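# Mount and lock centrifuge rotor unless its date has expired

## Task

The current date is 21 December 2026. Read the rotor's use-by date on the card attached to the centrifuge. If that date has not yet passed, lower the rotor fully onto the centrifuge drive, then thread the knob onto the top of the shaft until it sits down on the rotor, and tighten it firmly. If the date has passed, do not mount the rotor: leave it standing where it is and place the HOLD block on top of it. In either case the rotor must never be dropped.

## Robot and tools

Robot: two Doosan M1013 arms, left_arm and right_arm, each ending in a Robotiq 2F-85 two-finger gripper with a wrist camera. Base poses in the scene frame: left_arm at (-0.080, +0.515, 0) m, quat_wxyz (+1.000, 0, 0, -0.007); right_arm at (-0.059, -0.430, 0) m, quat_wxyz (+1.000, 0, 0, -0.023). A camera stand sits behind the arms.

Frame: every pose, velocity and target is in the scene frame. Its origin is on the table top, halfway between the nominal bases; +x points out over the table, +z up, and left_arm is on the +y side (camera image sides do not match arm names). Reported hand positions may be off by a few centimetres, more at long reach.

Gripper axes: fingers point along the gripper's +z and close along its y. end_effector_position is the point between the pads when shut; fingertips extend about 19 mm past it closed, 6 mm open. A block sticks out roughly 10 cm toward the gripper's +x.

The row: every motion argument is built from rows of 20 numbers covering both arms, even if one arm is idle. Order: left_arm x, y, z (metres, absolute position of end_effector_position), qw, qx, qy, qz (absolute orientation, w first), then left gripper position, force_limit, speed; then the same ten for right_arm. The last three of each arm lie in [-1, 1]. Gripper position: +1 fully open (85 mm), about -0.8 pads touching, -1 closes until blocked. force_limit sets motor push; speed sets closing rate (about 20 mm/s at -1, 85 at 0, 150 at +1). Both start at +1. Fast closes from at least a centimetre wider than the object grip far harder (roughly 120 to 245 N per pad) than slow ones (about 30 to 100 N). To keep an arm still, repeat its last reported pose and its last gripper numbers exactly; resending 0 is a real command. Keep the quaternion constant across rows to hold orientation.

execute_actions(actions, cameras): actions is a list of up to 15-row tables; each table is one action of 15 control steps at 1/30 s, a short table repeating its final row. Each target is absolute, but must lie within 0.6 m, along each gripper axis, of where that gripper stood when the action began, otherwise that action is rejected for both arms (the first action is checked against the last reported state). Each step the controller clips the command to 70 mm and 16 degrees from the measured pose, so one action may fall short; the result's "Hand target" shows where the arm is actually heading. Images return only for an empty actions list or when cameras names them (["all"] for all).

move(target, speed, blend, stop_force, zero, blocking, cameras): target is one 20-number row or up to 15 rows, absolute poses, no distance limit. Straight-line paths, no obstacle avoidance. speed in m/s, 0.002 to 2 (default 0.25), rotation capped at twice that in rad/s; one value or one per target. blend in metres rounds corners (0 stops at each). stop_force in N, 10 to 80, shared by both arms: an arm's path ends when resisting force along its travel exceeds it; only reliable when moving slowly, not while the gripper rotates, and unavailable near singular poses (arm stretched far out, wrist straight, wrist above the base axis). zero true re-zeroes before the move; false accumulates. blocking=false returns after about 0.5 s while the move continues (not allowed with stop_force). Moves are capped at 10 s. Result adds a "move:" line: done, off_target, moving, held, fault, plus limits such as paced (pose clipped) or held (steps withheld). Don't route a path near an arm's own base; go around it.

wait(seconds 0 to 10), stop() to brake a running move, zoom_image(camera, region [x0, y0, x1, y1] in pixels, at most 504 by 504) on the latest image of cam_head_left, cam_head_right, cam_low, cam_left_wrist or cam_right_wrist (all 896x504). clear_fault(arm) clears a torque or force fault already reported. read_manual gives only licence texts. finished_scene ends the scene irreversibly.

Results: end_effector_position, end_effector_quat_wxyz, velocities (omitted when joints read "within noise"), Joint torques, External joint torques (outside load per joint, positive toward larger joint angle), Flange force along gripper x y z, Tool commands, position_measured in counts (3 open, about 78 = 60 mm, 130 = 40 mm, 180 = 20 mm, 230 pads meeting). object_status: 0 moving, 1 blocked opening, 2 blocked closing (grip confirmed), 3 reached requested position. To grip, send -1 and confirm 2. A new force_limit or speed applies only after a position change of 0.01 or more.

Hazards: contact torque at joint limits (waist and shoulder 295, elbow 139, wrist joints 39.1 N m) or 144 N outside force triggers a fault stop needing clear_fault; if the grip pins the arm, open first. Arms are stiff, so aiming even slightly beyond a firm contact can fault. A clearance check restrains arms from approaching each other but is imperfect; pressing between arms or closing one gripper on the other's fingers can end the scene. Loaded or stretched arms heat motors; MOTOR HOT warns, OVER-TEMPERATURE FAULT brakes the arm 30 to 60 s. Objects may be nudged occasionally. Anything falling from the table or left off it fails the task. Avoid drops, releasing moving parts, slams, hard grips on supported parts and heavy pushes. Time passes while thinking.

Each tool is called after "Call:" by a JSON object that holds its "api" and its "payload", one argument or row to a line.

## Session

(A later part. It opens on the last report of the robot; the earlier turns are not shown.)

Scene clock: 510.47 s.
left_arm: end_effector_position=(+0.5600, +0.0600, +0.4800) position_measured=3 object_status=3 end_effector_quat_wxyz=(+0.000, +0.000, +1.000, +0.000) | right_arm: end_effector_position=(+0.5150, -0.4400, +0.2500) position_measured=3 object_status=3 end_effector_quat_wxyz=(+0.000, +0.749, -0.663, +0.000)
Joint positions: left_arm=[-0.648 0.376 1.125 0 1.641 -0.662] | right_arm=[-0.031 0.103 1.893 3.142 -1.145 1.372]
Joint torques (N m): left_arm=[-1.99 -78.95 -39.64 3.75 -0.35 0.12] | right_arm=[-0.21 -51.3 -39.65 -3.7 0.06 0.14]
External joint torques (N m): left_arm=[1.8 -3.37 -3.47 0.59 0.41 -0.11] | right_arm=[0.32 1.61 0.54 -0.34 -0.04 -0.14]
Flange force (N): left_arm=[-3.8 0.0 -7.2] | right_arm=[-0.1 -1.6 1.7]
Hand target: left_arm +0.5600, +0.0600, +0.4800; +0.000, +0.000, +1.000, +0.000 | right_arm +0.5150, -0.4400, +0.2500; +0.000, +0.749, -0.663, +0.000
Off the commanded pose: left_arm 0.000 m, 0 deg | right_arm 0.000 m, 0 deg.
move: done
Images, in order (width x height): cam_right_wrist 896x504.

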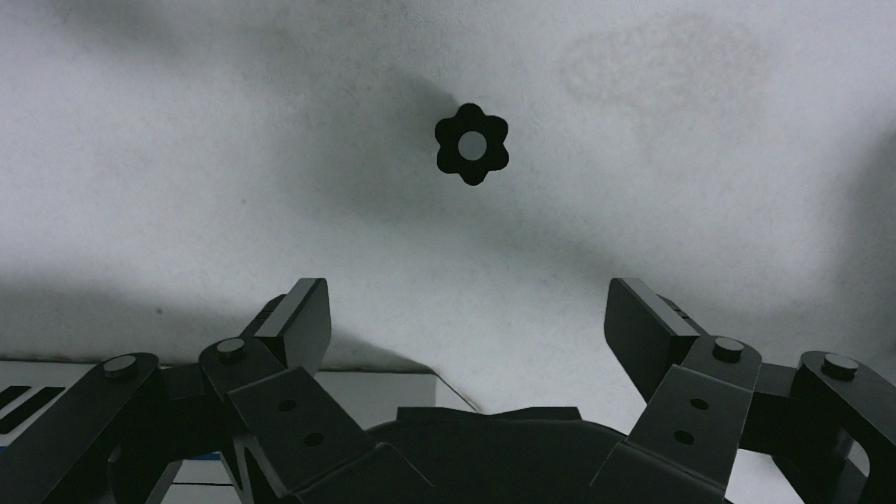

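Call:
{"api": "move", "payload": {
  "target": [0.56,0.06,0.48,0,0,1,0,1,1,1,0.5145,-0.468,0.12,0,0.766,-0.6428,0,1,1,1],
  "speed": 0.15,
  "cameras": ["cam_right_wrist"]
}}

Scene clock: 518.00 s.
left_arm: end_effector_position=(+0.5600, +0.0600, +0.4800) position_measured=3 object_status=3 end_effector_quat_wxyz=(+0.000, +0.000, +1.000, +0.000) | right_arm: end_effector_position=(+0.5145, -0.4680, +0.1200) position_measured=3 object_status=3 end_effector_quat_wxyz=(+0.000, +0.766, -0.643, +0.000)
Joint positions: left_arm=[-0.648 0.376 1.125 0 1.641 -0.662] | right_arm=[-0.079 0.223 2.022 3.141 -0.897 1.271]
Joint torques (N m): left_arm=[-1.92 -78.59 -39.56 3.8 -0.33 0.07] | right_arm=[-0.54 -58.22 -34.08 -3 0.02 0.13]
External joint torques (N m): left_arm=[1.82 -3.59 -3.56 0.53 0.39 -0.07] | right_arm=[0.71 1.24 0.47 -0.47 0 -0.13]
Flange force (N): left_arm=[-3.7 0.1 -7.3] | right_arm=[-0.8 -1.1 1.8]
Hand target: left_arm +0.5600, +0.0600, +0.4800; +0.000, +0.000, +1.000, +0.000 | right_arm +0.5145, -0.4680, +0.1200; +0.000, +0.766, -0.643, +0.000
Off the commanded pose: left_arm 0.000 m, 0 deg | right_arm 0.000 m, 0 deg.
move: done
Images, in order (width x height): cam_right_wrist 896x504.

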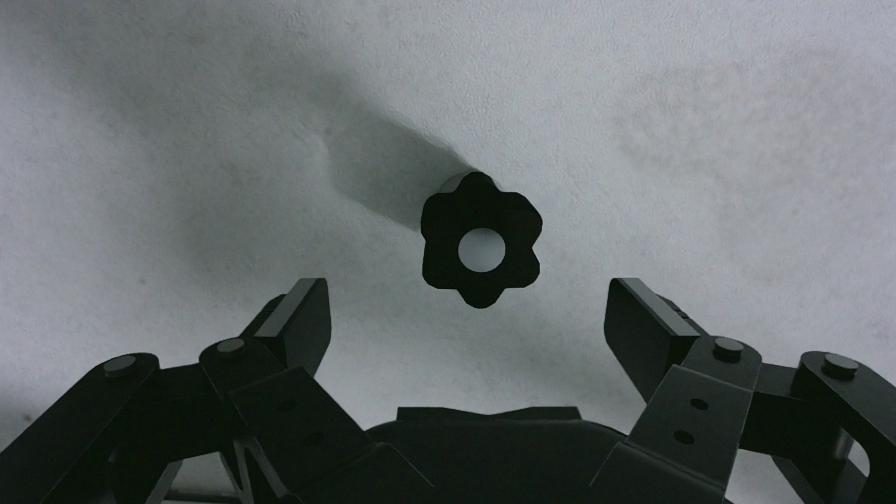

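Call:
{"api": "move", "payload": {
  "target": [
    [0.56,0.06,0.48,0,0,1,0,1,1,1,0.5127,-0.4683,0.047,0,0.766,-0.6428,0,1,1,1],
    [0.56,0.06,0.48,0,0,1,0,1,1,1,0.5127,-0.4683,0.047,0,0.766,-0.6428,0,-1,-0.6,-1]
  ],
  "speed": 0.06,
  "cameras": ["cam_right_wrist","cam_low"]
}}

Call:
{"api": "zoom_image", "payload": {
  "camera": "cam_low",
  "region": [540, 140, 740, 260]
}}

Scene clock: 526.57 s.
left_arm: end_effector_position=(+0.5600, +0.0600, +0.4800) position_measured=3 object_status=3 end_effector_quat_wxyz=(+0.000, +0.000, +1.000, +0.000) | right_arm: end_effector_position=(+0.5127, -0.4683, +0.0470) position_measured=109 object_status=0 end_effector_quat_wxyz=(+0.000, +0.766, -0.643, +0.000)
Joint positions: left_arm=[-0.648 0.376 1.125 0 1.641 -0.662] | right_arm=[-0.08 0.31 2.077 3.142 -0.754 1.27]
Joint torques (N m): left_arm=[-1.88 -79 -39.59 3.73 -0.35 0.12] | right_arm=[0.04 -50.11 -26.61 -2.48 2.25 0.03]
External joint torques (N m): left_arm=[1.43 -2.91 -3.4 0.57 0.4 -0.12] | right_arm=[0.13 -11.46 -2.75 -0.55 -2.24 -0.03]
Flange force (N): left_arm=[-4.0 -0.8 -7.1] | right_arm=[-2.0 7.6 -21.4]
Hand target: left_arm +0.5600, +0.0600, +0.4800; +0.000, +0.000, +1.000, +0.000 | right_arm +0.5127, -0.4683, +0.0470; +0.000, +0.766, -0.643, +0.000
Off the commanded pose: left_arm 0.000 m, 0 deg | right_arm 0.000 m, 0 deg.
move: done
Images, in order (width x height): cam_low 896x504, cam_right_wrist 896x504.

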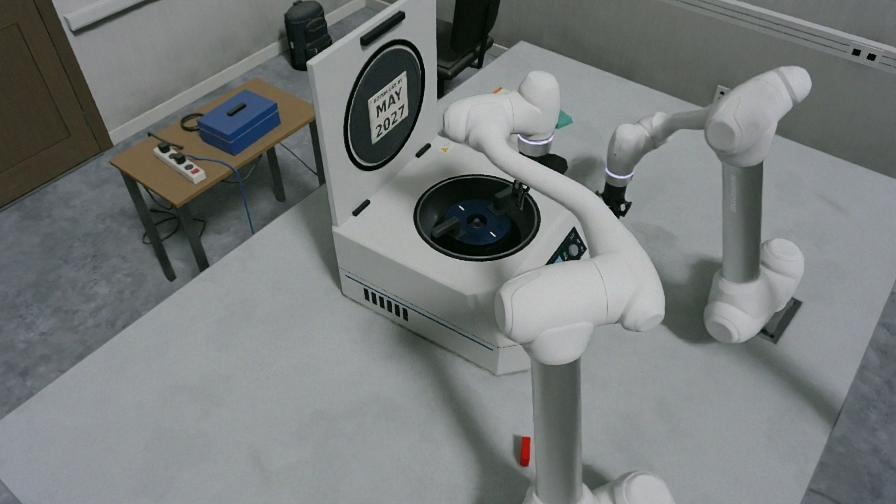

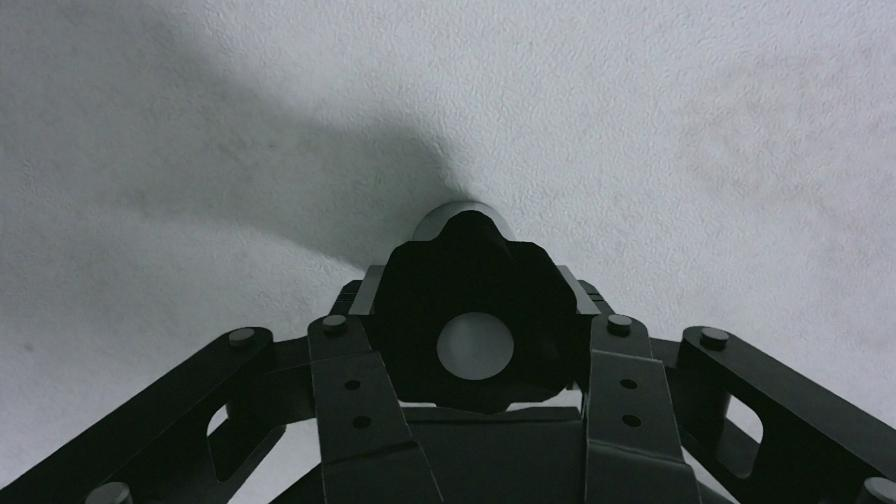

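Scaled by 2.520.

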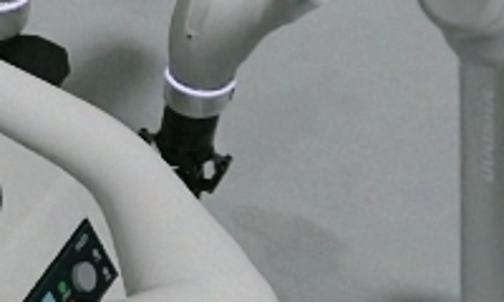

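Call:
{"api": "move", "payload": {
  "target": [
    [0.56,0.06,0.48,0,0,1,0,1,1,1,0.5127,-0.4683,0.055,0,0.766,-0.6428,0,-1,-0.6,-1],
    [0.50,0.40,0.50,0,0,1,0,1,1,1,0.5127,-0.4683,0.15,0,0.766,-0.6428,0,-1,-0.6,-1]
  ],
  "speed": 0.08,
  "cameras": ["cam_right_wrist","cam_low","cam_head_right"]
}}

Call:
{"api": "zoom_image", "payload": {
  "camera": "cam_low",
  "region": [540, 120, 740, 240]
}}

Scene clock: 543.10 s.
left_arm: end_effector_position=(+0.5000, +0.4000, +0.5000) position_measured=3 object_status=3 end_effector_quat_wxyz=(+0.000, +0.000, +1.000, +0.000) | right_arm: end_effector_position=(+0.5127, -0.4683, +0.1500) position_measured=109 object_status=2 end_effector_quat_wxyz=(+0.000, +0.766, -0.643, +0.000)
Joint positions: left_arm=[-0.241 0.052 1.489 0 1.601 -0.255] | right_arm=[-0.08 0.188 1.999 3.142 -0.954 1.27]
Joint torques (N m): left_arm=[-2.17 -47.25 -39.69 3.81 -0.29 0.07] | right_arm=[-0.91 -58.35 -37.71 -3.21 0.09 0.1]
External joint torques (N m): left_arm=[2.55 -1.87 -3.58 0.59 0.37 -0.07] | right_arm=[1.1 3.47 2.78 -0.39 -0.08 -0.09]
Flange force (N): left_arm=[-4.1 3.5 -7.2] | right_arm=[-1.7 -0.5 5.9]
Hand target: left_arm +0.5000, +0.4000, +0.5000; +0.000, +0.000, +1.000, +0.000 | right_arm +0.5127, -0.4683, +0.1500; +0.000, +0.766, -0.643, +0.000
Off the commanded pose: left_arm 0.000 m, 0 deg | right_arm 0.000 m, 0 deg.
move: done
Images, in order (width x height): cam_head_right 896x504, cam_low 896x504, cam_right_wrist 896x504.

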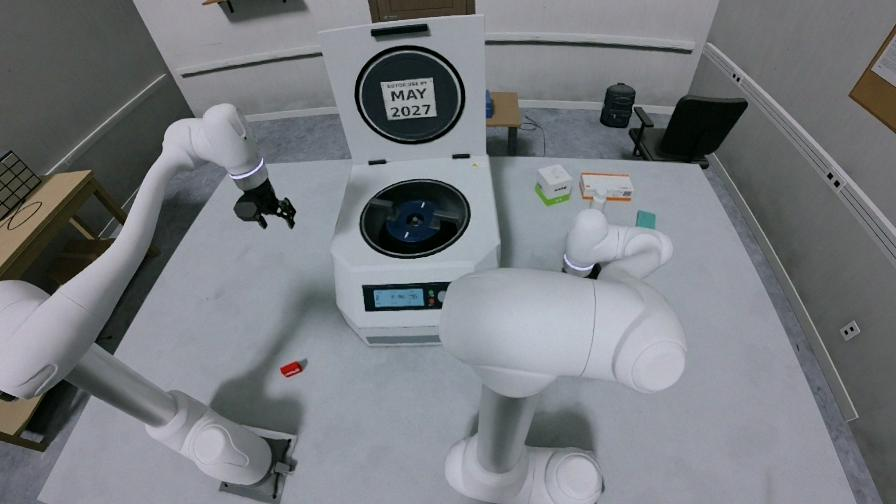

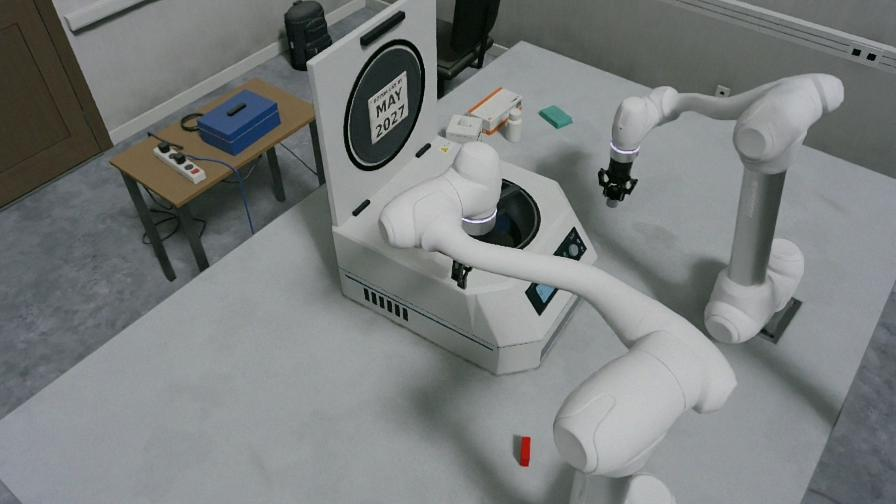

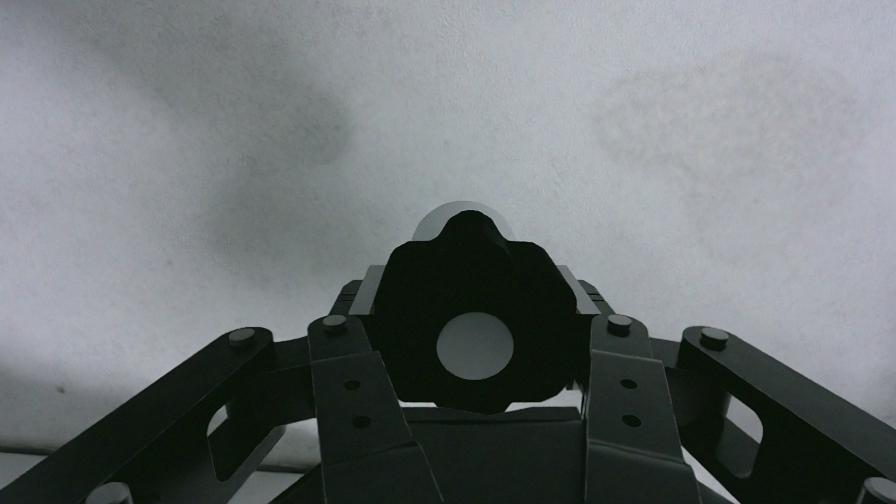

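Scaled by 2.520.

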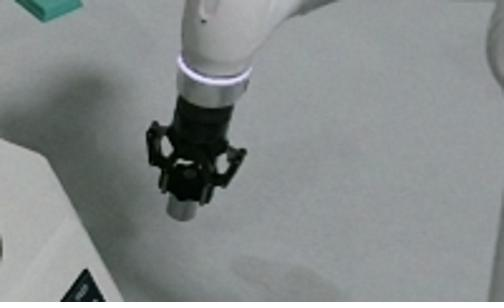

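Call:
{"api": "move", "payload": {
  "target": [
    [0.50,0.40,0.50,0,0,1,0,1,1,1,0.5127,-0.40,0.42,0,0.766,-0.6428,0,-1,-0.6,-1],
    [0.50,0.40,0.50,0,0,1,0,1,1,1,0.7273,0.083,0.40,0,0.766,-0.6428,0,-1,-0.6,-1]
  ],
  "speed": 0.15,
  "blend": 0.03,
  "cameras": ["cam_right_wrist","cam_low","cam_head_left"]
}}

Call:
{"api": "zoom_image", "payload": {
  "camera": "cam_right_wrist",
  "region": [370, 90, 570, 250]
}}

Scene clock: 551.53 s.
left_arm: end_effector_position=(+0.5000, +0.4000, +0.5000) position_measured=3 object_status=3 end_effector_quat_wxyz=(+0.000, +0.000, +1.000, +0.000) | right_arm: end_effector_position=(+0.7273, +0.0830, +0.4000) position_measured=109 object_status=2 end_effector_quat_wxyz=(+0.000, +0.766, -0.643, +0.000)
Joint positions: left_arm=[-0.241 0.052 1.489 0 1.601 -0.255] | right_arm=[0.588 0.663 0.823 3.142 -1.655 1.938]
Joint torques (N m): left_arm=[-2.24 -47.08 -39.71 3.75 -0.35 0.13] | right_arm=[-0.39 -111.67 -45.59 -3.98 0.03 0.11]
External joint torques (N m): left_arm=[2.42 -1.59 -3.47 0.63 0.42 -0.13] | right_arm=[0.7 4.18 2.91 -0.43 -0.07 -0.11]
Flange force (N): left_arm=[-4.3 3.1 -7.1] | right_arm=[0.0 1.6 5.2]
Hand target: left_arm +0.5000, +0.4000, +0.5000; +0.000, +0.000, +1.000, +0.000 | right_arm +0.7273, +0.0830, +0.4000; +0.000, +0.766, -0.643, +0.000
Off the commanded pose: left_arm 0.000 m, 0 deg | right_arm 0.000 m, 0 deg.
move: done
Images, in order (width x height): cam_head_left 896x504, cam_low 896x504, cam_right_wrist 896x504.

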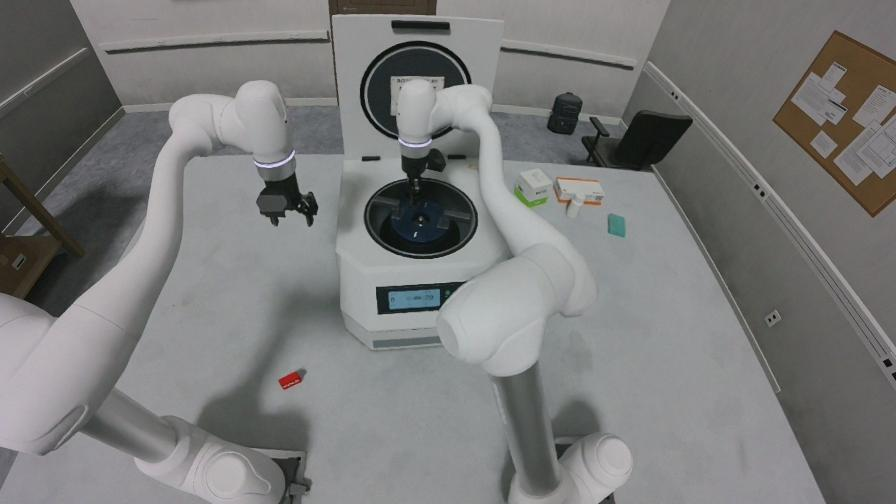

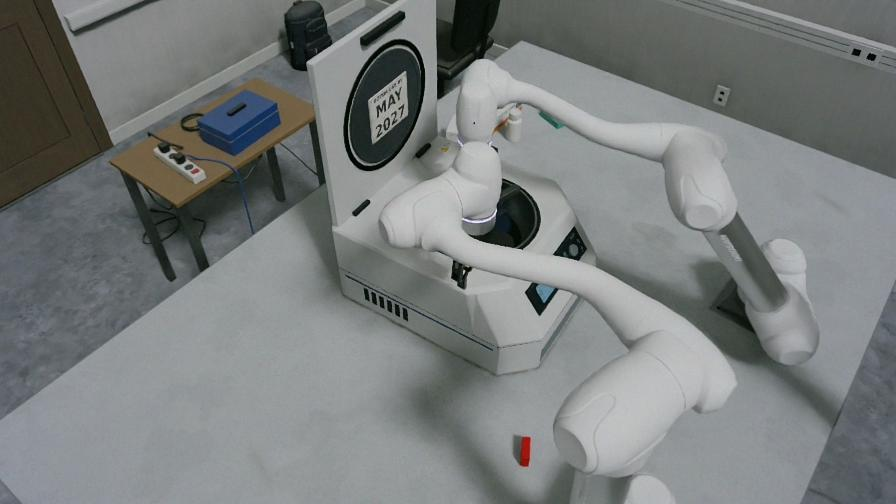

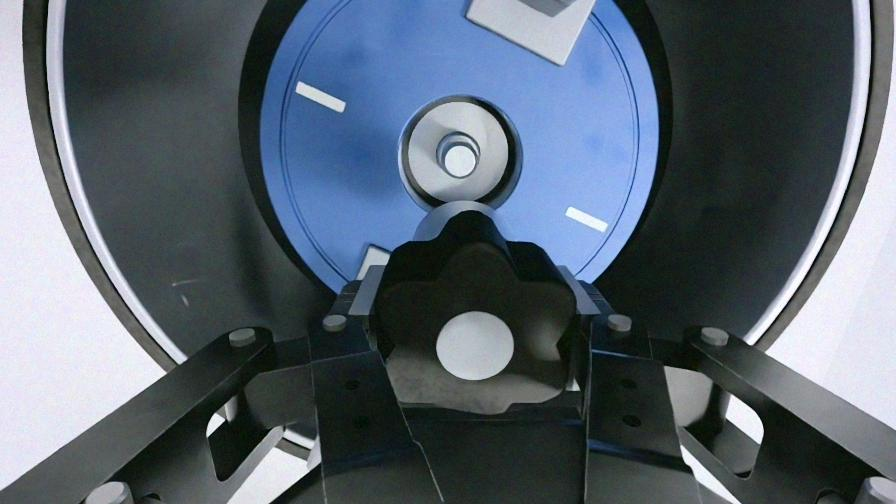

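Scaled by 2.520.

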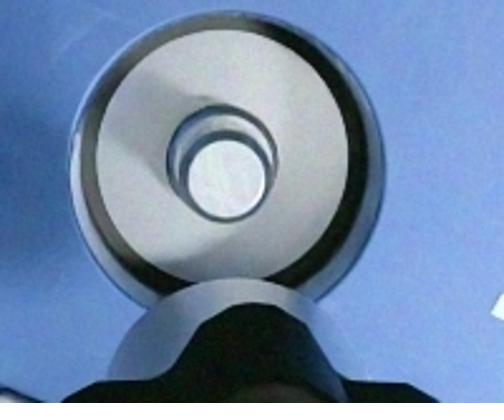

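Call:
{"api": "move", "payload": {
  "target": [
    [0.50,0.40,0.50,0,0,1,0,1,1,1,0.7322,0.0545,0.42,0,0.9397,0.3420,0,-1,-0.6,-1],
    [0.50,0.40,0.50,0,0,1,0,1,1,1,0.7322,0.0545,0.42,0,0.1736,0.9848,0,-1,-0.6,-1]
  ],
  "speed": 0.5
}}

Call:
{"api": "move", "payload": {
  "target": [
    [0.50,0.40,0.50,0,0,1,0,1,1,1,0.7322,0.0545,0.42,0,-0.766,0.6428,0,-1,-0.6,-1],
    [0.50,0.40,0.50,0,0,1,0,1,1,1,0.7322,0.0545,0.36,0,-0.9848,0.1736,0,-1,-0.6,-1]
  ],
  "speed": 0.5,
  "cameras": ["cam_right_wrist","cam_head_left","cam_low"]
}}

Scene clock: 570.00 s.
left_arm: end_effector_position=(+0.5000, +0.4000, +0.5000) position_measured=3 object_status=3 end_effector_quat_wxyz=(+0.000, +0.000, +1.000, +0.000) | right_arm: end_effector_position=(+0.7322, +0.0545, +0.4200) position_measured=109 object_status=2 end_effector_quat_wxyz=(+0.000, +0.174, +0.985, +0.000)
Joint positions: left_arm=[-0.241 0.052 1.489 0 1.601 -0.255] | right_arm=[0.559 0.643 0.821 3.142 -1.677 -2.28]
Joint torques (N m): left_arm=[-2.26 -46.83 -39.56 3.76 -0.31 0.13] | right_arm=[-0.02 -109.21 -45.3 -3.84 -0.07 0.01]
External joint torques (N m): left_arm=[2.19 -1.84 -3.72 0.62 0.38 -0.13] | right_arm=[0.29 3.72 2.73 -0.43 0.01 -0.01]
Flange force (N): left_arm=[-4.2 2.7 -7.4] | right_arm=[1.4 -1.2 5.1]
Hand target: left_arm +0.5000, +0.4000, +0.5000; +0.000, +0.000, +1.000, +0.000 | right_arm +0.7322, +0.0545, +0.4200; +0.000, +0.174, +0.985, +0.000
Off the commanded pose: left_arm 0.000 m, 0 deg | right_arm 0.000 m, 0 deg.
move: done

Scene clock: 574.00 s.
left_arm: end_effector_position=(+0.5000, +0.4000, +0.5000) position_measured=3 object_status=3 end_effector_quat_wxyz=(+0.000, +0.000, +1.000, +0.000) | right_arm: end_effector_position=(+0.7322, +0.0545, +0.3600) position_measured=109 object_status=2 end_effector_quat_wxyz=(+0.000, +0.985, -0.174, +0.000)
Joint positions: left_arm=[-0.241 0.052 1.489 0 1.601 -0.255] | right_arm=[0.559 0.636 0.939 3.142 -1.566 -5.422]
Joint torques (N m): left_arm=[-2.05 -47.42 -39.51 3.77 -0.35 0.09] | right_arm=[-0.56 -109.73 -45.66 -4 0.14 0.15]
External joint torques (N m): left_arm=[1.84 -1.56 -3.75 0.59 0.43 -0.09] | right_arm=[0.88 3.95 2.55 -0.42 -0.09 -0.15]
Flange force (N): left_arm=[-4.6 2.1 -7.6] | right_arm=[-0.9 -0.2 4.4]
Hand target: left_arm +0.5000, +0.4000, +0.5000; +0.000, +0.000, +1.000, +0.000 | right_arm +0.7322, +0.0545, +0.3600; +0.000, +0.985, -0.174, +0.000
Off the commanded pose: left_arm 0.000 m, 0 deg | right_arm 0.000 m, 0 deg.
move: done
Images, in order (width x height): cam_head_left 896x504, cam_low 896x504, cam_right_wrist 896x504.

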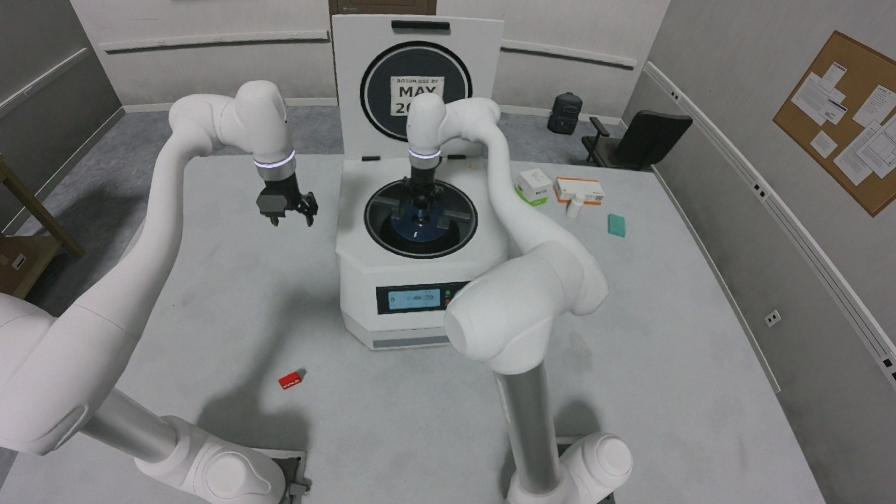

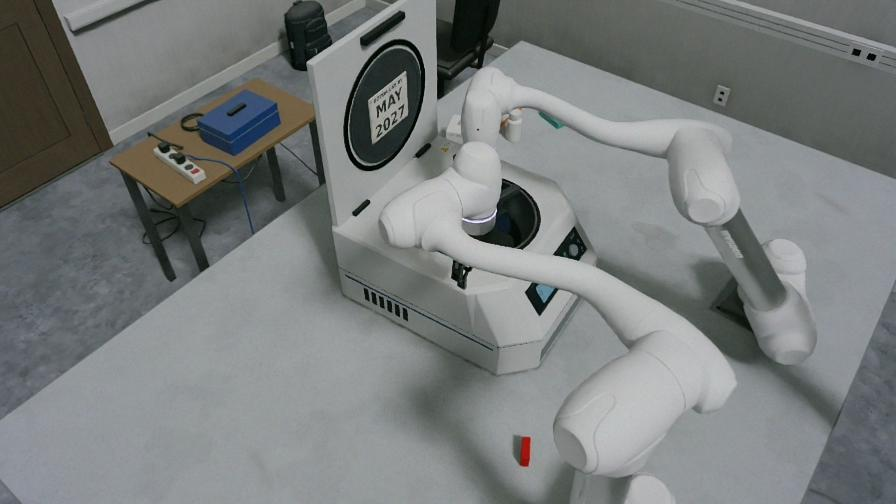

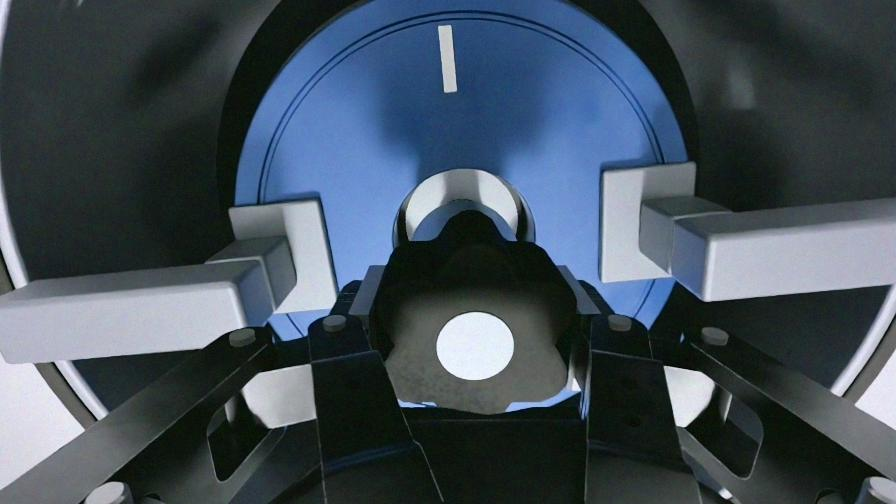

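Call:
{"api": "move", "payload": {
  "target": [0.50,0.40,0.50,0,0,1,0,1,1,1,0.7322,0.0545,0.31,0,-0.9848,0.1736,0,-1,-0.6,-1],
  "speed": 0.007,
  "stop_force": 10,
  "cameras": ["cam_right_wrist"]
}}

Scene clock: 586.37 s.
left_arm: end_effector_position=(+0.5000, +0.4000, +0.5000) position_measured=3 object_status=3 end_effector_quat_wxyz=(+0.000, +0.000, +1.000, +0.000) | right_arm: end_effector_position=(+0.7322, +0.0545, +0.3264) position_measured=109 object_status=2 end_effector_quat_wxyz=(+0.000, +0.985, -0.174, +0.000)
Joint positions: left_arm=[-0.241 0.052 1.489 0 1.601 -0.255] | right_arm=[0.559 0.639 0.996 3.142 -1.507 -5.422]
Joint torques (N m): left_arm=[-2.2 -47.12 -39.69 3.79 -0.32 0.11] | right_arm=[-1.65 -94.17 -40.18 -4.17 2.65 0.19]
External joint torques (N m): left_arm=[2.49 -2.79 -4.04 0.65 0.39 -0.11] | right_arm=[1.87 -11.38 -2.59 -0.23 -2.61 -0.19]
Flange force (N): left_arm=[-3.4 3.4 -8.0] | right_arm=[-7.8 6.9 -10.0]
Hand target: left_arm +0.5000, +0.4000, +0.5000; +0.000, +0.000, +1.000, +0.000 | right_arm +0.7322, +0.0545, +0.3265; +0.000, +0.985, -0.174, +0.000
Off the commanded pose: left_arm 0.000 m, 0 deg | right_arm 0.016 m, 0 deg.
move: contact (right_arm)
Images, in order (width x height): cam_right_wrist 896x504.

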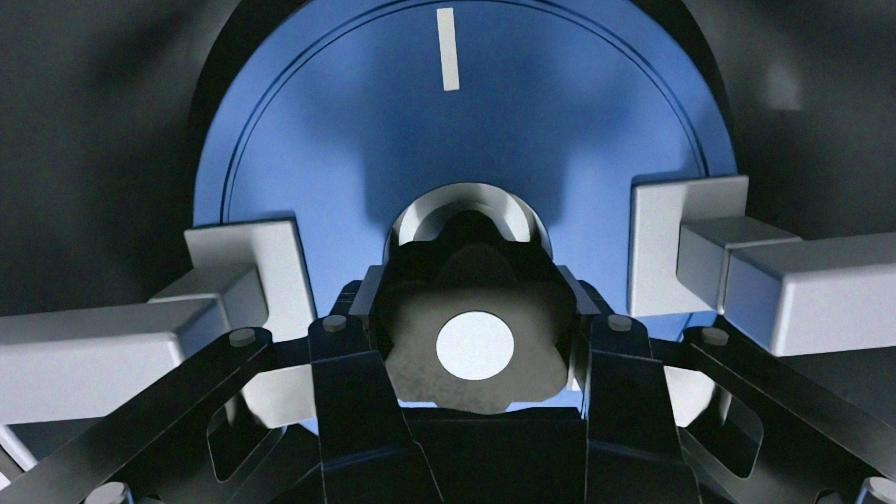

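Call:
{"api": "move", "payload": {
  "target": [
    [0.50,0.40,0.50,0,0,1,0,1,1,1,0.7317,0.0542,0.3264,0,0.9848,-0.1736,0,-1,-0.6,-1],
    [0.50,0.40,0.50,0,0,1,0,1,1,1,0.7317,0.0542,0.3262,0,0.8192,-0.5736,0,-1,-0.6,-1]
  ],
  "speed": 0.25
}}

Call:
{"api": "move", "payload": {
  "target": [
    [0.50,0.40,0.50,0,0,1,0,1,1,1,0.7317,0.0542,0.3260,0,0.5,-0.866,0,-1,-0.6,-1]
  ],
  "speed": 0.25,
  "cameras": ["cam_right_wrist"]
}}

Scene clock: 593.37 s.
left_arm: end_effector_position=(+0.5000, +0.4000, +0.5000) position_measured=3 object_status=3 end_effector_quat_wxyz=(+0.000, +0.000, +1.000, +0.000) | right_arm: end_effector_position=(+0.7317, +0.0541, +0.3262) position_measured=109 object_status=2 end_effector_quat_wxyz=(+0.000, +0.819, -0.574, +0.000)
Joint positions: left_arm=[-0.241 0.052 1.489 0 1.601 -0.255] | right_arm=[0.559 0.637 0.998 3.142 -1.506 -4.549]
Joint torques (N m): left_arm=[-2.2 -47.27 -39.64 3.82 -0.33 0.11] | right_arm=[-0.79 -109.03 -45.53 -3.91 0.03 0.01]
External joint torques (N m): left_arm=[2.52 -2.14 -3.82 0.6 0.4 -0.11] | right_arm=[1.01 3.66 2.7 -0.51 -0.05 -0.01]
Flange force (N): left_arm=[-4.1 3.3 -7.6] | right_arm=[-0.8 1.7 4.7]
Hand target: left_arm +0.5000, +0.4000, +0.5000; +0.000, +0.000, +1.000, +0.000 | right_arm +0.7317, +0.0542, +0.3262; +0.000, +0.819, -0.574, +0.000
Off the commanded pose: left_arm 0.000 m, 0 deg | right_arm 0.000 m, 0 deg.
move: done

Scene clock: 595.53 s.
left_arm: end_effector_position=(+0.5000, +0.4000, +0.5000) position_measured=3 object_status=3 end_effector_quat_wxyz=(+0.000, +0.000, +1.000, +0.000) | right_arm: end_effector_position=(+0.7318, +0.0541, +0.3260) position_measured=109 object_status=2 end_effector_quat_wxyz=(+0.000, -0.500, +0.866, +0.000)
Joint positions: left_arm=[-0.241 0.052 1.489 0 1.601 -0.255] | right_arm=[0.559 0.638 0.998 3.142 -1.506 -3.676]
Joint torques (N m): left_arm=[-2.14 -47.44 -39.57 3.78 -0.32 0.1] | right_arm=[-3.15 -106.29 -41.29 -4.92 -2.13 0.17]
External joint torques (N m): left_arm=[2.26 -0.98 -3.51 0.59 0.39 -0.1] | right_arm=[3.34 1.56 -1.25 0.56 2.06 -0.17]
Flange force (N): left_arm=[-5.3 2.7 -7.1] | right_arm=[-5.6 0.9 1.7]
Hand target: left_arm +0.5000, +0.4000, +0.5000; +0.000, +0.000, +1.000, +0.000 | right_arm +0.7317, +0.0542, +0.3260; +0.000, -0.500, +0.866, +0.000
Off the commanded pose: left_arm 0.000 m, 0 deg | right_arm 0.000 m, 0 deg.
move: done
Images, in order (width x height): cam_right_wrist 896x504.

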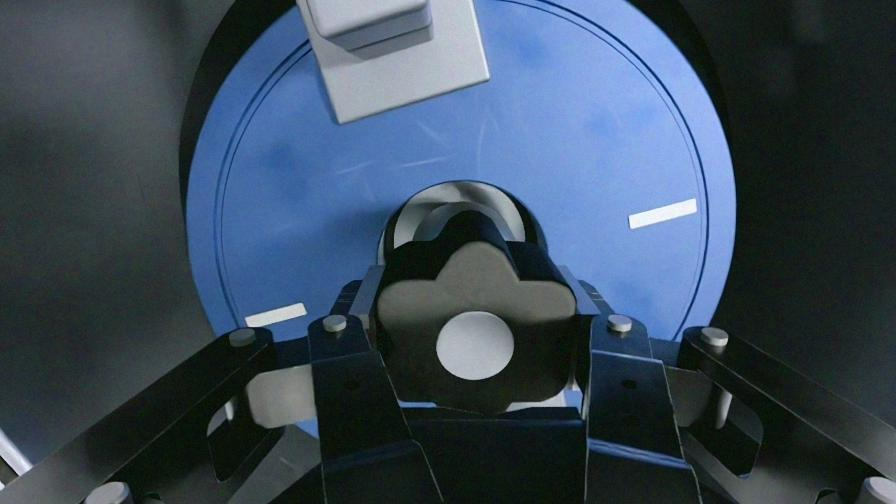

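Call:
{"api": "move", "payload": {
  "target": [0.50,0.40,0.50,0,0,1,0,1,1,1,0.7317,0.0542,0.315,0,0.5,-0.866,0,-1,-0.6,-1],
  "speed": 0.004,
  "stop_force": 12
}}

Scene clock: 598.63 s.
left_arm: end_effector_position=(+0.5000, +0.4000, +0.5000) position_measured=3 object_status=3 end_effector_quat_wxyz=(+0.000, +0.000, +1.000, +0.000) | right_arm: end_effector_position=(+0.7317, +0.0542, +0.3254) position_measured=109 object_status=2 end_effector_quat_wxyz=(+0.000, -0.500, +0.866, +0.000)
Joint positions: left_arm=[-0.241 0.052 1.489 0 1.601 -0.255] | right_arm=[0.559 0.638 0.999 3.142 -1.505 -3.676]
Joint torques (N m): left_arm=[-2.06 -47.37 -39.61 3.86 -0.34 0.1] | right_arm=[1.25 -97.35 -32.18 -3.52 -4.22 0.15]
External joint torques (N m): left_arm=[2.24 -1.52 -3.71 0.54 0.41 -0.1] | right_arm=[-1.02 -7.85 -10.52 -0.86 4.15 -0.15]
Flange force (N): left_arm=[-4.8 2.7 -7.5] | right_arm=[-10.9 -7.4 -10.5]
Hand target: left_arm +0.5000, +0.4000, +0.5000; +0.000, +0.000, +1.000, +0.000 | right_arm +0.7317, +0.0542, +0.3254; +0.000, -0.500, +0.866, +0.000
Off the commanded pose: left_arm 0.000 m, 0 deg | right_arm 0.010 m, 0 deg.
move: contact (right_arm)

Call:
{"api": "move", "payload": {
  "target": [
    [0.50,0.40,0.50,0,0,1,0,1,1,1,0.73195,0.0543,0.3254,0,0.5,-0.866,0,-1,-0.6,-1],
    [0.50,0.40,0.50,0,0,1,0,1,1,1,0.73195,0.0543,0.3250,0,0,-1,0,-1,-0.6,-1]
  ],
  "speed": 0.2
}}

Call:
{"api": "move", "payload": {
  "target": [0.50,0.40,0.50,0,0,1,0,1,1,1,0.73195,0.0543,0.3246,0,-0.5,-0.866,0,-1,-0.6,-1],
  "speed": 0.2
}}

Call:
{"api": "move", "payload": {
  "target": [0.50,0.40,0.50,0,0,1,0,1,1,1,0.73195,0.0543,0.318,0,-0.5,-0.866,0,-1,-0.6,-1],
  "speed": 0.004,
  "stop_force": 12
}}

Scene clock: 606.90 s.
left_arm: end_effector_position=(+0.5000, +0.4000, +0.5000) position_measured=3 object_status=3 end_effector_quat_wxyz=(+0.000, +0.000, +1.000, +0.000) | right_arm: end_effector_position=(+0.7320, +0.0542, +0.3250) position_measured=109 object_status=2 end_effector_quat_wxyz=(+0.000, +0.000, +1.000, +0.000)
Joint positions: left_arm=[-0.241 0.052 1.489 0 1.601 -0.255] | right_arm=[0.559 0.638 0.999 3.142 -1.504 -2.629]
Joint torques (N m): left_arm=[-1.94 -47.23 -39.64 3.82 -0.36 0.09] | right_arm=[17.65 -96.84 -38.08 2.44 -0.01 0.09]
External joint torques (N m): left_arm=[2.15 -1.82 -3.58 0.57 0.43 -0.09] | right_arm=[-17.4 -8.62 -4.66 -6.75 -0.06 -0.09]
Flange force (N): left_arm=[-4.0 2.8 -7.3] | right_arm=[-7.9 -17.3 -8.6]
Hand target: left_arm +0.5000, +0.4000, +0.5000; +0.000, +0.000, +1.000, +0.000 | right_arm +0.7319, +0.0543, +0.3250; +0.000, +0.000, +1.000, +0.000
Off the commanded pose: left_arm 0.000 m, 0 deg | right_arm 0.000 m, 0 deg.
move: done

Scene clock: 609.90 s.
left_arm: end_effector_position=(+0.5000, +0.4000, +0.5000) position_measured=3 object_status=3 end_effector_quat_wxyz=(+0.000, +0.000, +1.000, +0.000) | right_arm: end_effector_position=(+0.7320, +0.0542, +0.3245) position_measured=109 object_status=2 end_effector_quat_wxyz=(+0.000, +0.500, +0.866, +0.000)
Joint positions: left_arm=[-0.241 0.052 1.489 0 1.601 -0.255] | right_arm=[0.559 0.638 1 3.142 -1.504 -1.582]
Joint torques (N m): left_arm=[-2.05 -47.32 -39.61 3.76 -0.35 0.1] | right_arm=[9.73 -96.98 -42.64 -0.26 3.42 0.1]
External joint torques (N m): left_arm=[2.26 -1.62 -3.77 0.65 0.41 -0.1] | right_arm=[-9.46 -8.29 -0.09 -4.01 -3.43 -0.1]
Flange force (N): left_arm=[-4.7 2.8 -7.6] | right_arm=[-10.6 -11.4 -7.1]
Hand target: left_arm +0.5000, +0.4000, +0.5000; +0.000, +0.000, +1.000, +0.000 | right_arm +0.7319, +0.0543, +0.3246; +0.000, +0.500, +0.866, +0.000
Off the commanded pose: left_arm 0.000 m, 0 deg | right_arm 0.000 m, 0 deg.
move: done

Scene clock: 610.97 s.
left_arm: end_effector_position=(+0.5000, +0.4000, +0.5000) position_measured=3 object_status=3 end_effector_quat_wxyz=(+0.000, +0.000, +1.000, +0.000) | right_arm: end_effector_position=(+0.7319, +0.0543, +0.3227) position_measured=109 object_status=2 end_effector_quat_wxyz=(+0.000, +0.500, +0.866, +0.000)
Joint positions: left_arm=[-0.241 0.052 1.489 0 1.601 -0.255] | right_arm=[0.559 0.638 1.003 3.142 -1.5 -1.582]
Joint torques (N m): left_arm=[-1.97 -47.54 -39.61 3.79 -0.35 0.11] | right_arm=[8.84 -81.72 -34.75 -0.36 4.87 0.17]
External joint torques (N m): left_arm=[2.03 -1.21 -3.7 0.61 0.41 -0.11] | right_arm=[-8.57 -24.03 -8.13 -3.92 -4.88 -0.17]
Flange force (N): left_arm=[-5.2 2.3 -7.5] | right_arm=[-9.8 -14.0 -24.3]
Hand target: left_arm +0.5000, +0.4000, +0.5000; +0.000, +0.000, +1.000, +0.000 | right_arm +0.7319, +0.0543, +0.3228; +0.000, +0.500, +0.866, +0.000
Off the commanded pose: left_arm 0.000 m, 0 deg | right_arm 0.005 m, 0 deg.
move: contact (right_arm)

Call:
{"api": "move", "payload": {
  "target": [
    [0.50,0.40,0.50,0,0,1,0,1,1,1,0.73195,0.0539,0.3230,0,-0.5,-0.866,0,-1,-0.6,-1],
    [0.50,0.40,0.50,0,0,1,0,1,1,1,0.73195,0.0539,0.3228,0,-0.866,-0.5,0,-1,-0.6,-1]
  ],
  "speed": 0.2
}}

Call:
{"api": "move", "payload": {
  "target": [0.50,0.40,0.50,0,0,1,0,1,1,1,0.73195,0.0539,0.3228,0,-1,0,0,-1,-0.6,-1],
  "speed": 0.2,
  "cameras": ["cam_right_wrist"]
}}

Scene clock: 618.80 s.
left_arm: end_effector_position=(+0.5000, +0.4000, +0.5000) position_measured=3 object_status=3 end_effector_quat_wxyz=(+0.000, +0.000, +1.000, +0.000) | right_arm: end_effector_position=(+0.7320, +0.0538, +0.3228) position_measured=109 object_status=2 end_effector_quat_wxyz=(+0.000, +0.866, +0.500, +0.000)
Joint positions: left_arm=[-0.241 0.052 1.489 0 1.601 -0.255] | right_arm=[0.558 0.638 1.003 3.142 -1.5 -0.535]
Joint torques (N m): left_arm=[-1.93 -47.43 -39.54 3.81 -0.3 0.17] | right_arm=[17.21 -109.09 -44.54 2.02 -1.04 0.18]
External joint torques (N m): left_arm=[2.31 -1.73 -3.83 0.6 0.38 -0.17] | right_arm=[-16.94 3.84 1.84 -6.31 1.09 -0.18]
Flange force (N): left_arm=[-4.6 2.8 -7.6] | right_arm=[-9.3 15.9 5.3]
Hand target: left_arm +0.5000, +0.4000, +0.5000; +0.000, +0.000, +1.000, +0.000 | right_arm +0.7319, +0.0539, +0.3228; +0.000, +0.866, +0.500, +0.000
Off the commanded pose: left_arm 0.000 m, 0 deg | right_arm 0.000 m, 0 deg.
move: done

Scene clock: 621.80 s.
left_arm: end_effector_position=(+0.5000, +0.4000, +0.5000) position_measured=3 object_status=3 end_effector_quat_wxyz=(+0.000, +0.000, +1.000, +0.000) | right_arm: end_effector_position=(+0.7320, +0.0538, +0.3228) position_measured=109 object_status=2 end_effector_quat_wxyz=(+0.000, +1.000, +0.000, +0.000)
Joint positions: left_arm=[-0.241 0.052 1.489 0 1.601 -0.255] | right_arm=[0.558 0.638 1.003 3.142 -1.5 0.512]
Joint torques (N m): left_arm=[-1.99 -47.65 -39.63 3.84 -0.34 0.14] | right_arm=[23.93 -106.91 -46.75 4.36 1.87 0.07]
External joint torques (N m): left_arm=[1.97 -1.08 -3.68 0.55 0.41 -0.14] | right_arm=[-23.65 1.28 3.76 -8.74 -1.8 -0.07]
Flange force (N): left_arm=[-5.3 2.1 -7.5] | right_arm=[6.4 26.1 3.0]
Hand target: left_arm +0.5000, +0.4000, +0.5000; +0.000, +0.000, +1.000, +0.000 | right_arm +0.7320, +0.0539, +0.3228; +0.000, +1.000, +0.000, +0.000
Off the commanded pose: left_arm 0.000 m, 0 deg | right_arm 0.000 m, 0 deg.
move: done
Images, in order (width x height): cam_right_wrist 896x504.

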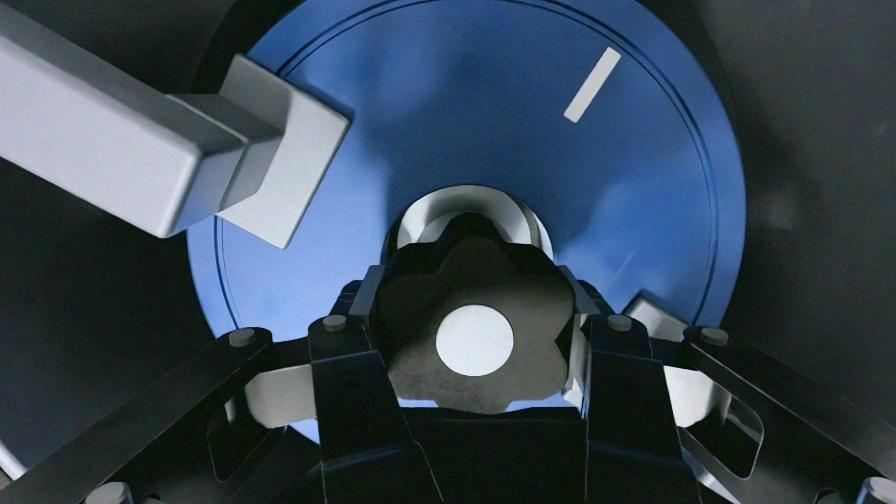

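Call:
{"api": "move", "payload": {
  "target": [
    [0.50,0.40,0.50,0,0,1,0,1,1,1,0.7320,0.0535,0.3228,0,-1,0,0,-1,-0.6,-1],
    [0.50,0.40,0.50,0,0,1,0,1,1,1,0.7320,0.0535,0.3228,0,-1,0,0,0.4,-0.6,-1],
    [0.50,0.40,0.50,0,0,1,0,1,1,1,0.7320,0.0535,0.41,0,-1,0,0,0.4,-0.6,-1]
  ],
  "speed": 0.08,
  "cameras": ["cam_right_wrist"]
}}

Scene clock: 636.73 s.
left_arm: end_effector_position=(+0.5000, +0.4000, +0.5000) position_measured=3 object_status=3 end_effector_quat_wxyz=(+0.000, +0.000, +1.000, +0.000) | right_arm: end_effector_position=(+0.7320, +0.0535, +0.4100) position_measured=78 object_status=3 end_effector_quat_wxyz=(+0.000, +1.000, +0.000, +0.000)
Joint positions: left_arm=[-0.241 0.052 1.489 0 1.601 -0.255] | right_arm=[0.558 0.639 0.845 3.142 -1.657 0.512]
Joint torques (N m): left_arm=[-2.12 -47.06 -39.74 3.81 -0.32 0.14] | right_arm=[-0.14 -106.1 -43.12 -4.07 0.05 0.14]
External joint torques (N m): left_arm=[2.51 -2.1 -3.62 0.61 0.39 -0.14] | right_arm=[0.37 0.5 0.32 -0.3 0.01 -0.14]
Flange force (N): left_arm=[-3.8 3.3 -7.3] | right_arm=[-0.2 -0.2 0.6]
Hand target: left_arm +0.5000, +0.4000, +0.5000; +0.000, +0.000, +1.000, +0.000 | right_arm +0.7320, +0.0535, +0.4100; +0.000, +1.000, +0.000, +0.000
Off the commanded pose: left_arm 0.000 m, 0 deg | right_arm 0.000 m, 0 deg.
move: done
Images, in order (width x height): cam_right_wrist 896x504.

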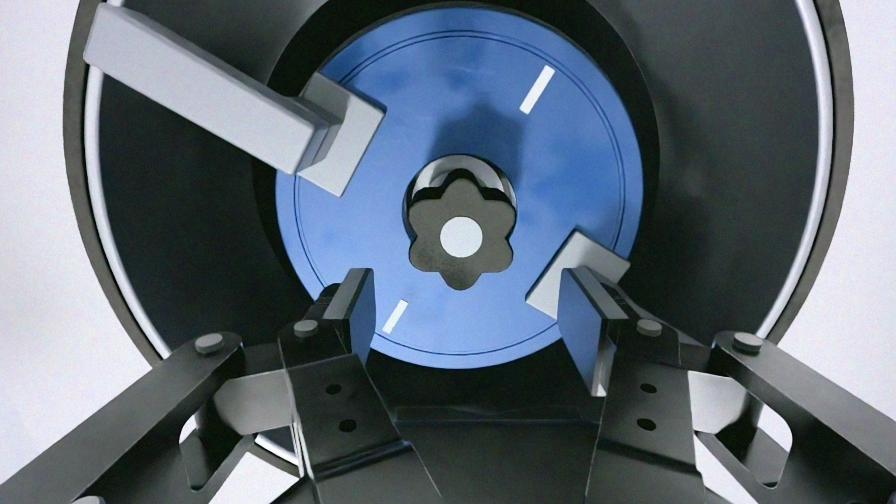

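Call:
{"api": "move", "payload": {
  "target": [
    [0.50,0.40,0.50,0,0,1,0,1,1,1,0.7320,0.0535,0.42,0,0.866,-0.5,0,0.4,-0.6,-1],
    [0.72,0.25,0.50,0,-0.5,-0.866,0,1,1,-1,0.7320,0.0535,0.42,0,0.7071,-0.7071,0,0.4,-0.6,-1],
    [0.797,0.165,0.42,0,-0.5,-0.866,0,1,1,-1,0.7320,0.0535,0.42,0,0.7071,-0.7071,0,0.4,-0.6,-1]
  ],
  "speed": 0.2,
  "cameras": ["cam_left_wrist"]
}}

Scene clock: 648.87 s.
left_arm: end_effector_position=(+0.7970, +0.1650, +0.4201) position_measured=3 object_status=3 end_effector_quat_wxyz=(+0.000, +0.500, +0.866, +0.000) | right_arm: end_effector_position=(+0.7320, +0.0535, +0.4200) position_measured=78 object_status=3 end_effector_quat_wxyz=(+0.000, +0.707, -0.707, +0.000)
Joint positions: left_arm=[-0.403 0.68 0.758 0 1.703 0.631] | right_arm=[0.558 0.641 0.824 3.142 -1.677 2.083]
Joint torques (N m): left_arm=[-2.58 -106.03 -39.22 3.8 -0.35 0.12] | right_arm=[-0.03 -106.19 -43.33 -3.93 -0.03 0.13]
External joint torques (N m): left_arm=[2.66 -4.24 -3.8 0.63 0.41 -0.12] | right_arm=[0.24 1.82 1.19 -0.41 0 -0.13]
Flange force (N): left_arm=[-3.0 5.8 -8.4] | right_arm=[0.1 0.3 2.2]
Hand target: left_arm +0.7970, +0.1650, +0.4200; +0.000, +0.500, +0.866, +0.000 | right_arm +0.7320, +0.0535, +0.4200; +0.000, +0.707, -0.707, +0.000
Off the commanded pose: left_arm 0.000 m, 0 deg | right_arm 0.000 m, 0 deg.
move: done
Images, in order (width x height): cam_left_wrist 896x504.

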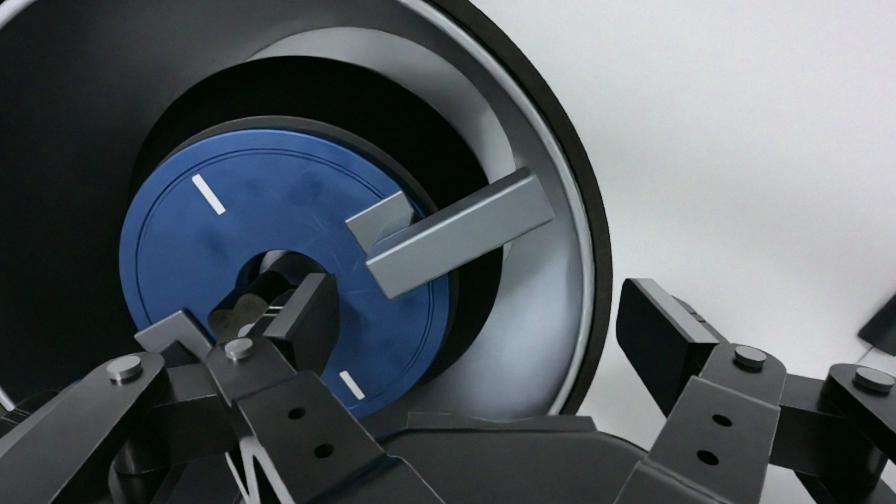

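Call:
{"api": "move", "payload": {
  "target": [0.797,0.165,0.42,0,0.866,0.5,0,1,1,-1,0.7320,0.0535,0.42,0,0.7071,-0.7071,0,0.4,-0.6,-1],
  "speed": 0.2,
  "cameras": ["cam_left_wrist"]
}}

Scene clock: 654.00 s.
left_arm: end_effector_position=(+0.7970, +0.1650, +0.4200) position_measured=3 object_status=3 end_effector_quat_wxyz=(+0.000, +0.866, +0.500, +0.000) | right_arm: end_effector_position=(+0.7320, +0.0535, +0.4200) position_measured=78 object_status=3 end_effector_quat_wxyz=(+0.000, +0.707, -0.707, +0.000)
Joint positions: left_arm=[-0.403 0.68 0.758 0 1.703 1.678] | right_arm=[0.558 0.641 0.824 3.142 -1.677 2.083]
Joint torques (N m): left_arm=[-1.97 -104.86 -39.46 3.82 -0.39 0.11] | right_arm=[-0.28 -105.19 -43.18 -3.98 -0.07 0.19]
External joint torques (N m): left_arm=[0.88 -5.24 -3.59 0.6 0.38 -0.11] | right_arm=[0.55 0.09 0.75 -0.39 0.03 -0.19]
Flange force (N): left_arm=[1.2 2.5 -7.5] | right_arm=[1.0 2.4 1.7]
Hand target: left_arm +0.7970, +0.1650, +0.4200; +0.000, +0.866, +0.500, +0.000 | right_arm +0.7320, +0.0535, +0.4200; +0.000, +0.707, -0.707, +0.000
Off the commanded pose: left_arm 0.000 m, 0 deg | right_arm 0.000 m, 0 deg.
move: done
Images, in order (width x height): cam_left_wrist 896x504.

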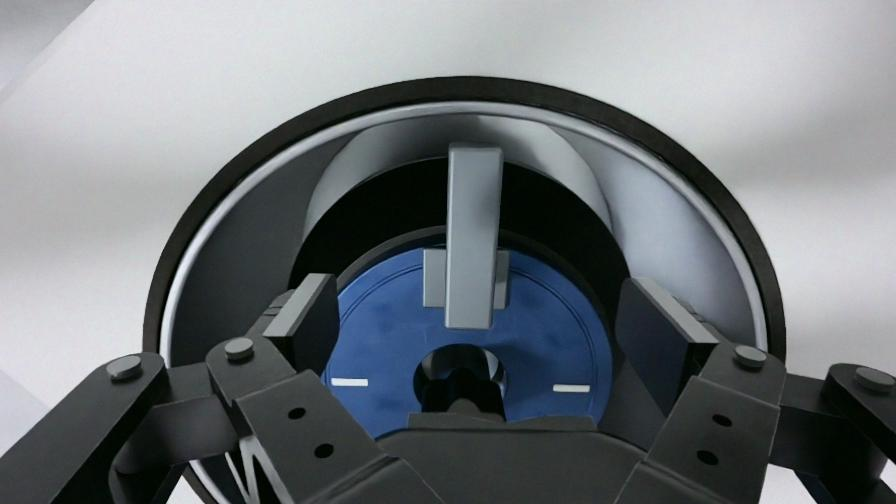

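Call:
{"api": "move", "payload": {
  "target": [
    [0.797,0.165,0.333,0,0.8704,0.4924,0,1,1,-1,0.7320,0.0535,0.42,0,0.7071,-0.7071,0,0.4,-0.6,-1],
    [0.797,0.165,0.333,0,0.8704,0.4924,0,-1,-0.4,-1,0.7320,0.0535,0.42,0,0.7071,-0.7071,0,0.4,-0.6,-1]
  ],
  "speed": 0.08,
  "cameras": ["cam_left_wrist"]
}}

Call:
{"api": "wait", "payload": {
  "seconds": 0.5
}}

Scene clock: 661.23 s.
left_arm: end_effector_position=(+0.7970, +0.1650, +0.3330) position_measured=171 object_status=2 end_effector_quat_wxyz=(+0.000, +0.870, +0.492, +0.000) | right_arm: end_effector_position=(+0.7320, +0.0535, +0.4200) position_measured=78 object_status=3 end_effector_quat_wxyz=(+0.000, +0.707, -0.707, +0.000)
Joint positions: left_arm=[-0.403 0.671 0.93 0 1.541 1.695] | right_arm=[0.558 0.641 0.824 3.142 -1.677 2.083]
Joint torques (N m): left_arm=[-1.86 -100.2 -36.18 4.03 0.36 0.43] | right_arm=[-0.71 -105.93 -43.2 -3.92 0.05 0.12]
External joint torques (N m): left_arm=[1.95 -9 -6.98 0.43 -0.37 -0.43] | right_arm=[0.97 0.2 0.48 -0.49 -0.09 -0.12]
Flange force (N): left_arm=[2.4 4.8 -11.7] | right_arm=[-0.2 1.5 0.8]
Hand target: left_arm +0.7970, +0.1650, +0.3330; +0.000, +0.870, +0.492, +0.000 | right_arm +0.7320, +0.0535, +0.4200; +0.000, +0.707, -0.707, +0.000
Off the commanded pose: left_arm 0.000 m, 0 deg | right_arm 0.000 m, 0 deg.
move: done
Images, in order (width x height): cam_left_wrist 896x504.

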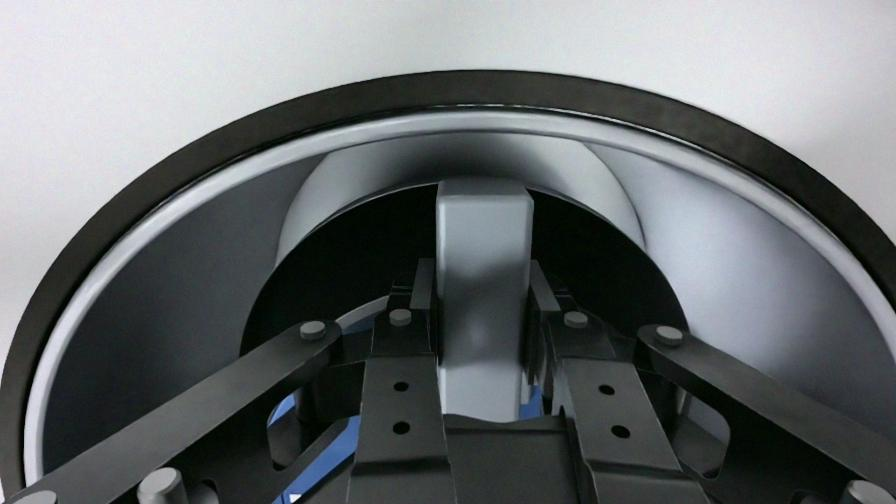

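Scene clock: 661.73 s.
left_arm: end_effector_position=(+0.7970, +0.1650, +0.3330) position_measured=171 object_status=2 end_effector_quat_wxyz=(+0.000, +0.870, +0.492, +0.000) | right_arm: end_effector_position=(+0.7320, +0.0535, +0.4200) position_measured=78 object_status=3 end_effector_quat_wxyz=(+0.000, +0.707, -0.707, +0.000)
Joint positions: left_arm=[-0.403 0.671 0.93 0 1.541 1.695] | right_arm=[0.558 0.641 0.824 3.142 -1.677 2.083]
Joint torques (N m): left_arm=[-1.53 -99.76 -35.94 3.96 0.51 0.45] | right_arm=[-0.67 -105.43 -43.38 -3.99 0 0.11]
External joint torques (N m): left_arm=[1.27 -9.16 -7.2 0.5 -0.52 -0.45] | right_arm=[1.01 -1 0.43 -0.44 -0.05 -0.11]
Flange force (N): left_arm=[1.7 5.2 -11.8] | right_arm=[1.1 3.6 1.1]
Hand target: left_arm +0.7970, +0.1650, +0.3330; +0.000, +0.870, +0.492, +0.000 | right_arm +0.7320, +0.0535, +0.4200; +0.000, +0.707, -0.707, +0.000
Tool commands: left_gripper/position=-1.0 left_gripper/force_limit=-0.4 left_gripper/speed=-1.0 right_gripper/position=+0.4 right_gripper/force_limit=-0.6 right_gripper/speed=-1.0
Off the commanded pose: left_arm 0.000 m, 0 deg | right_arm 0.000 m, 0 deg.
wait: 0.50 s; at rest by 0.17 s


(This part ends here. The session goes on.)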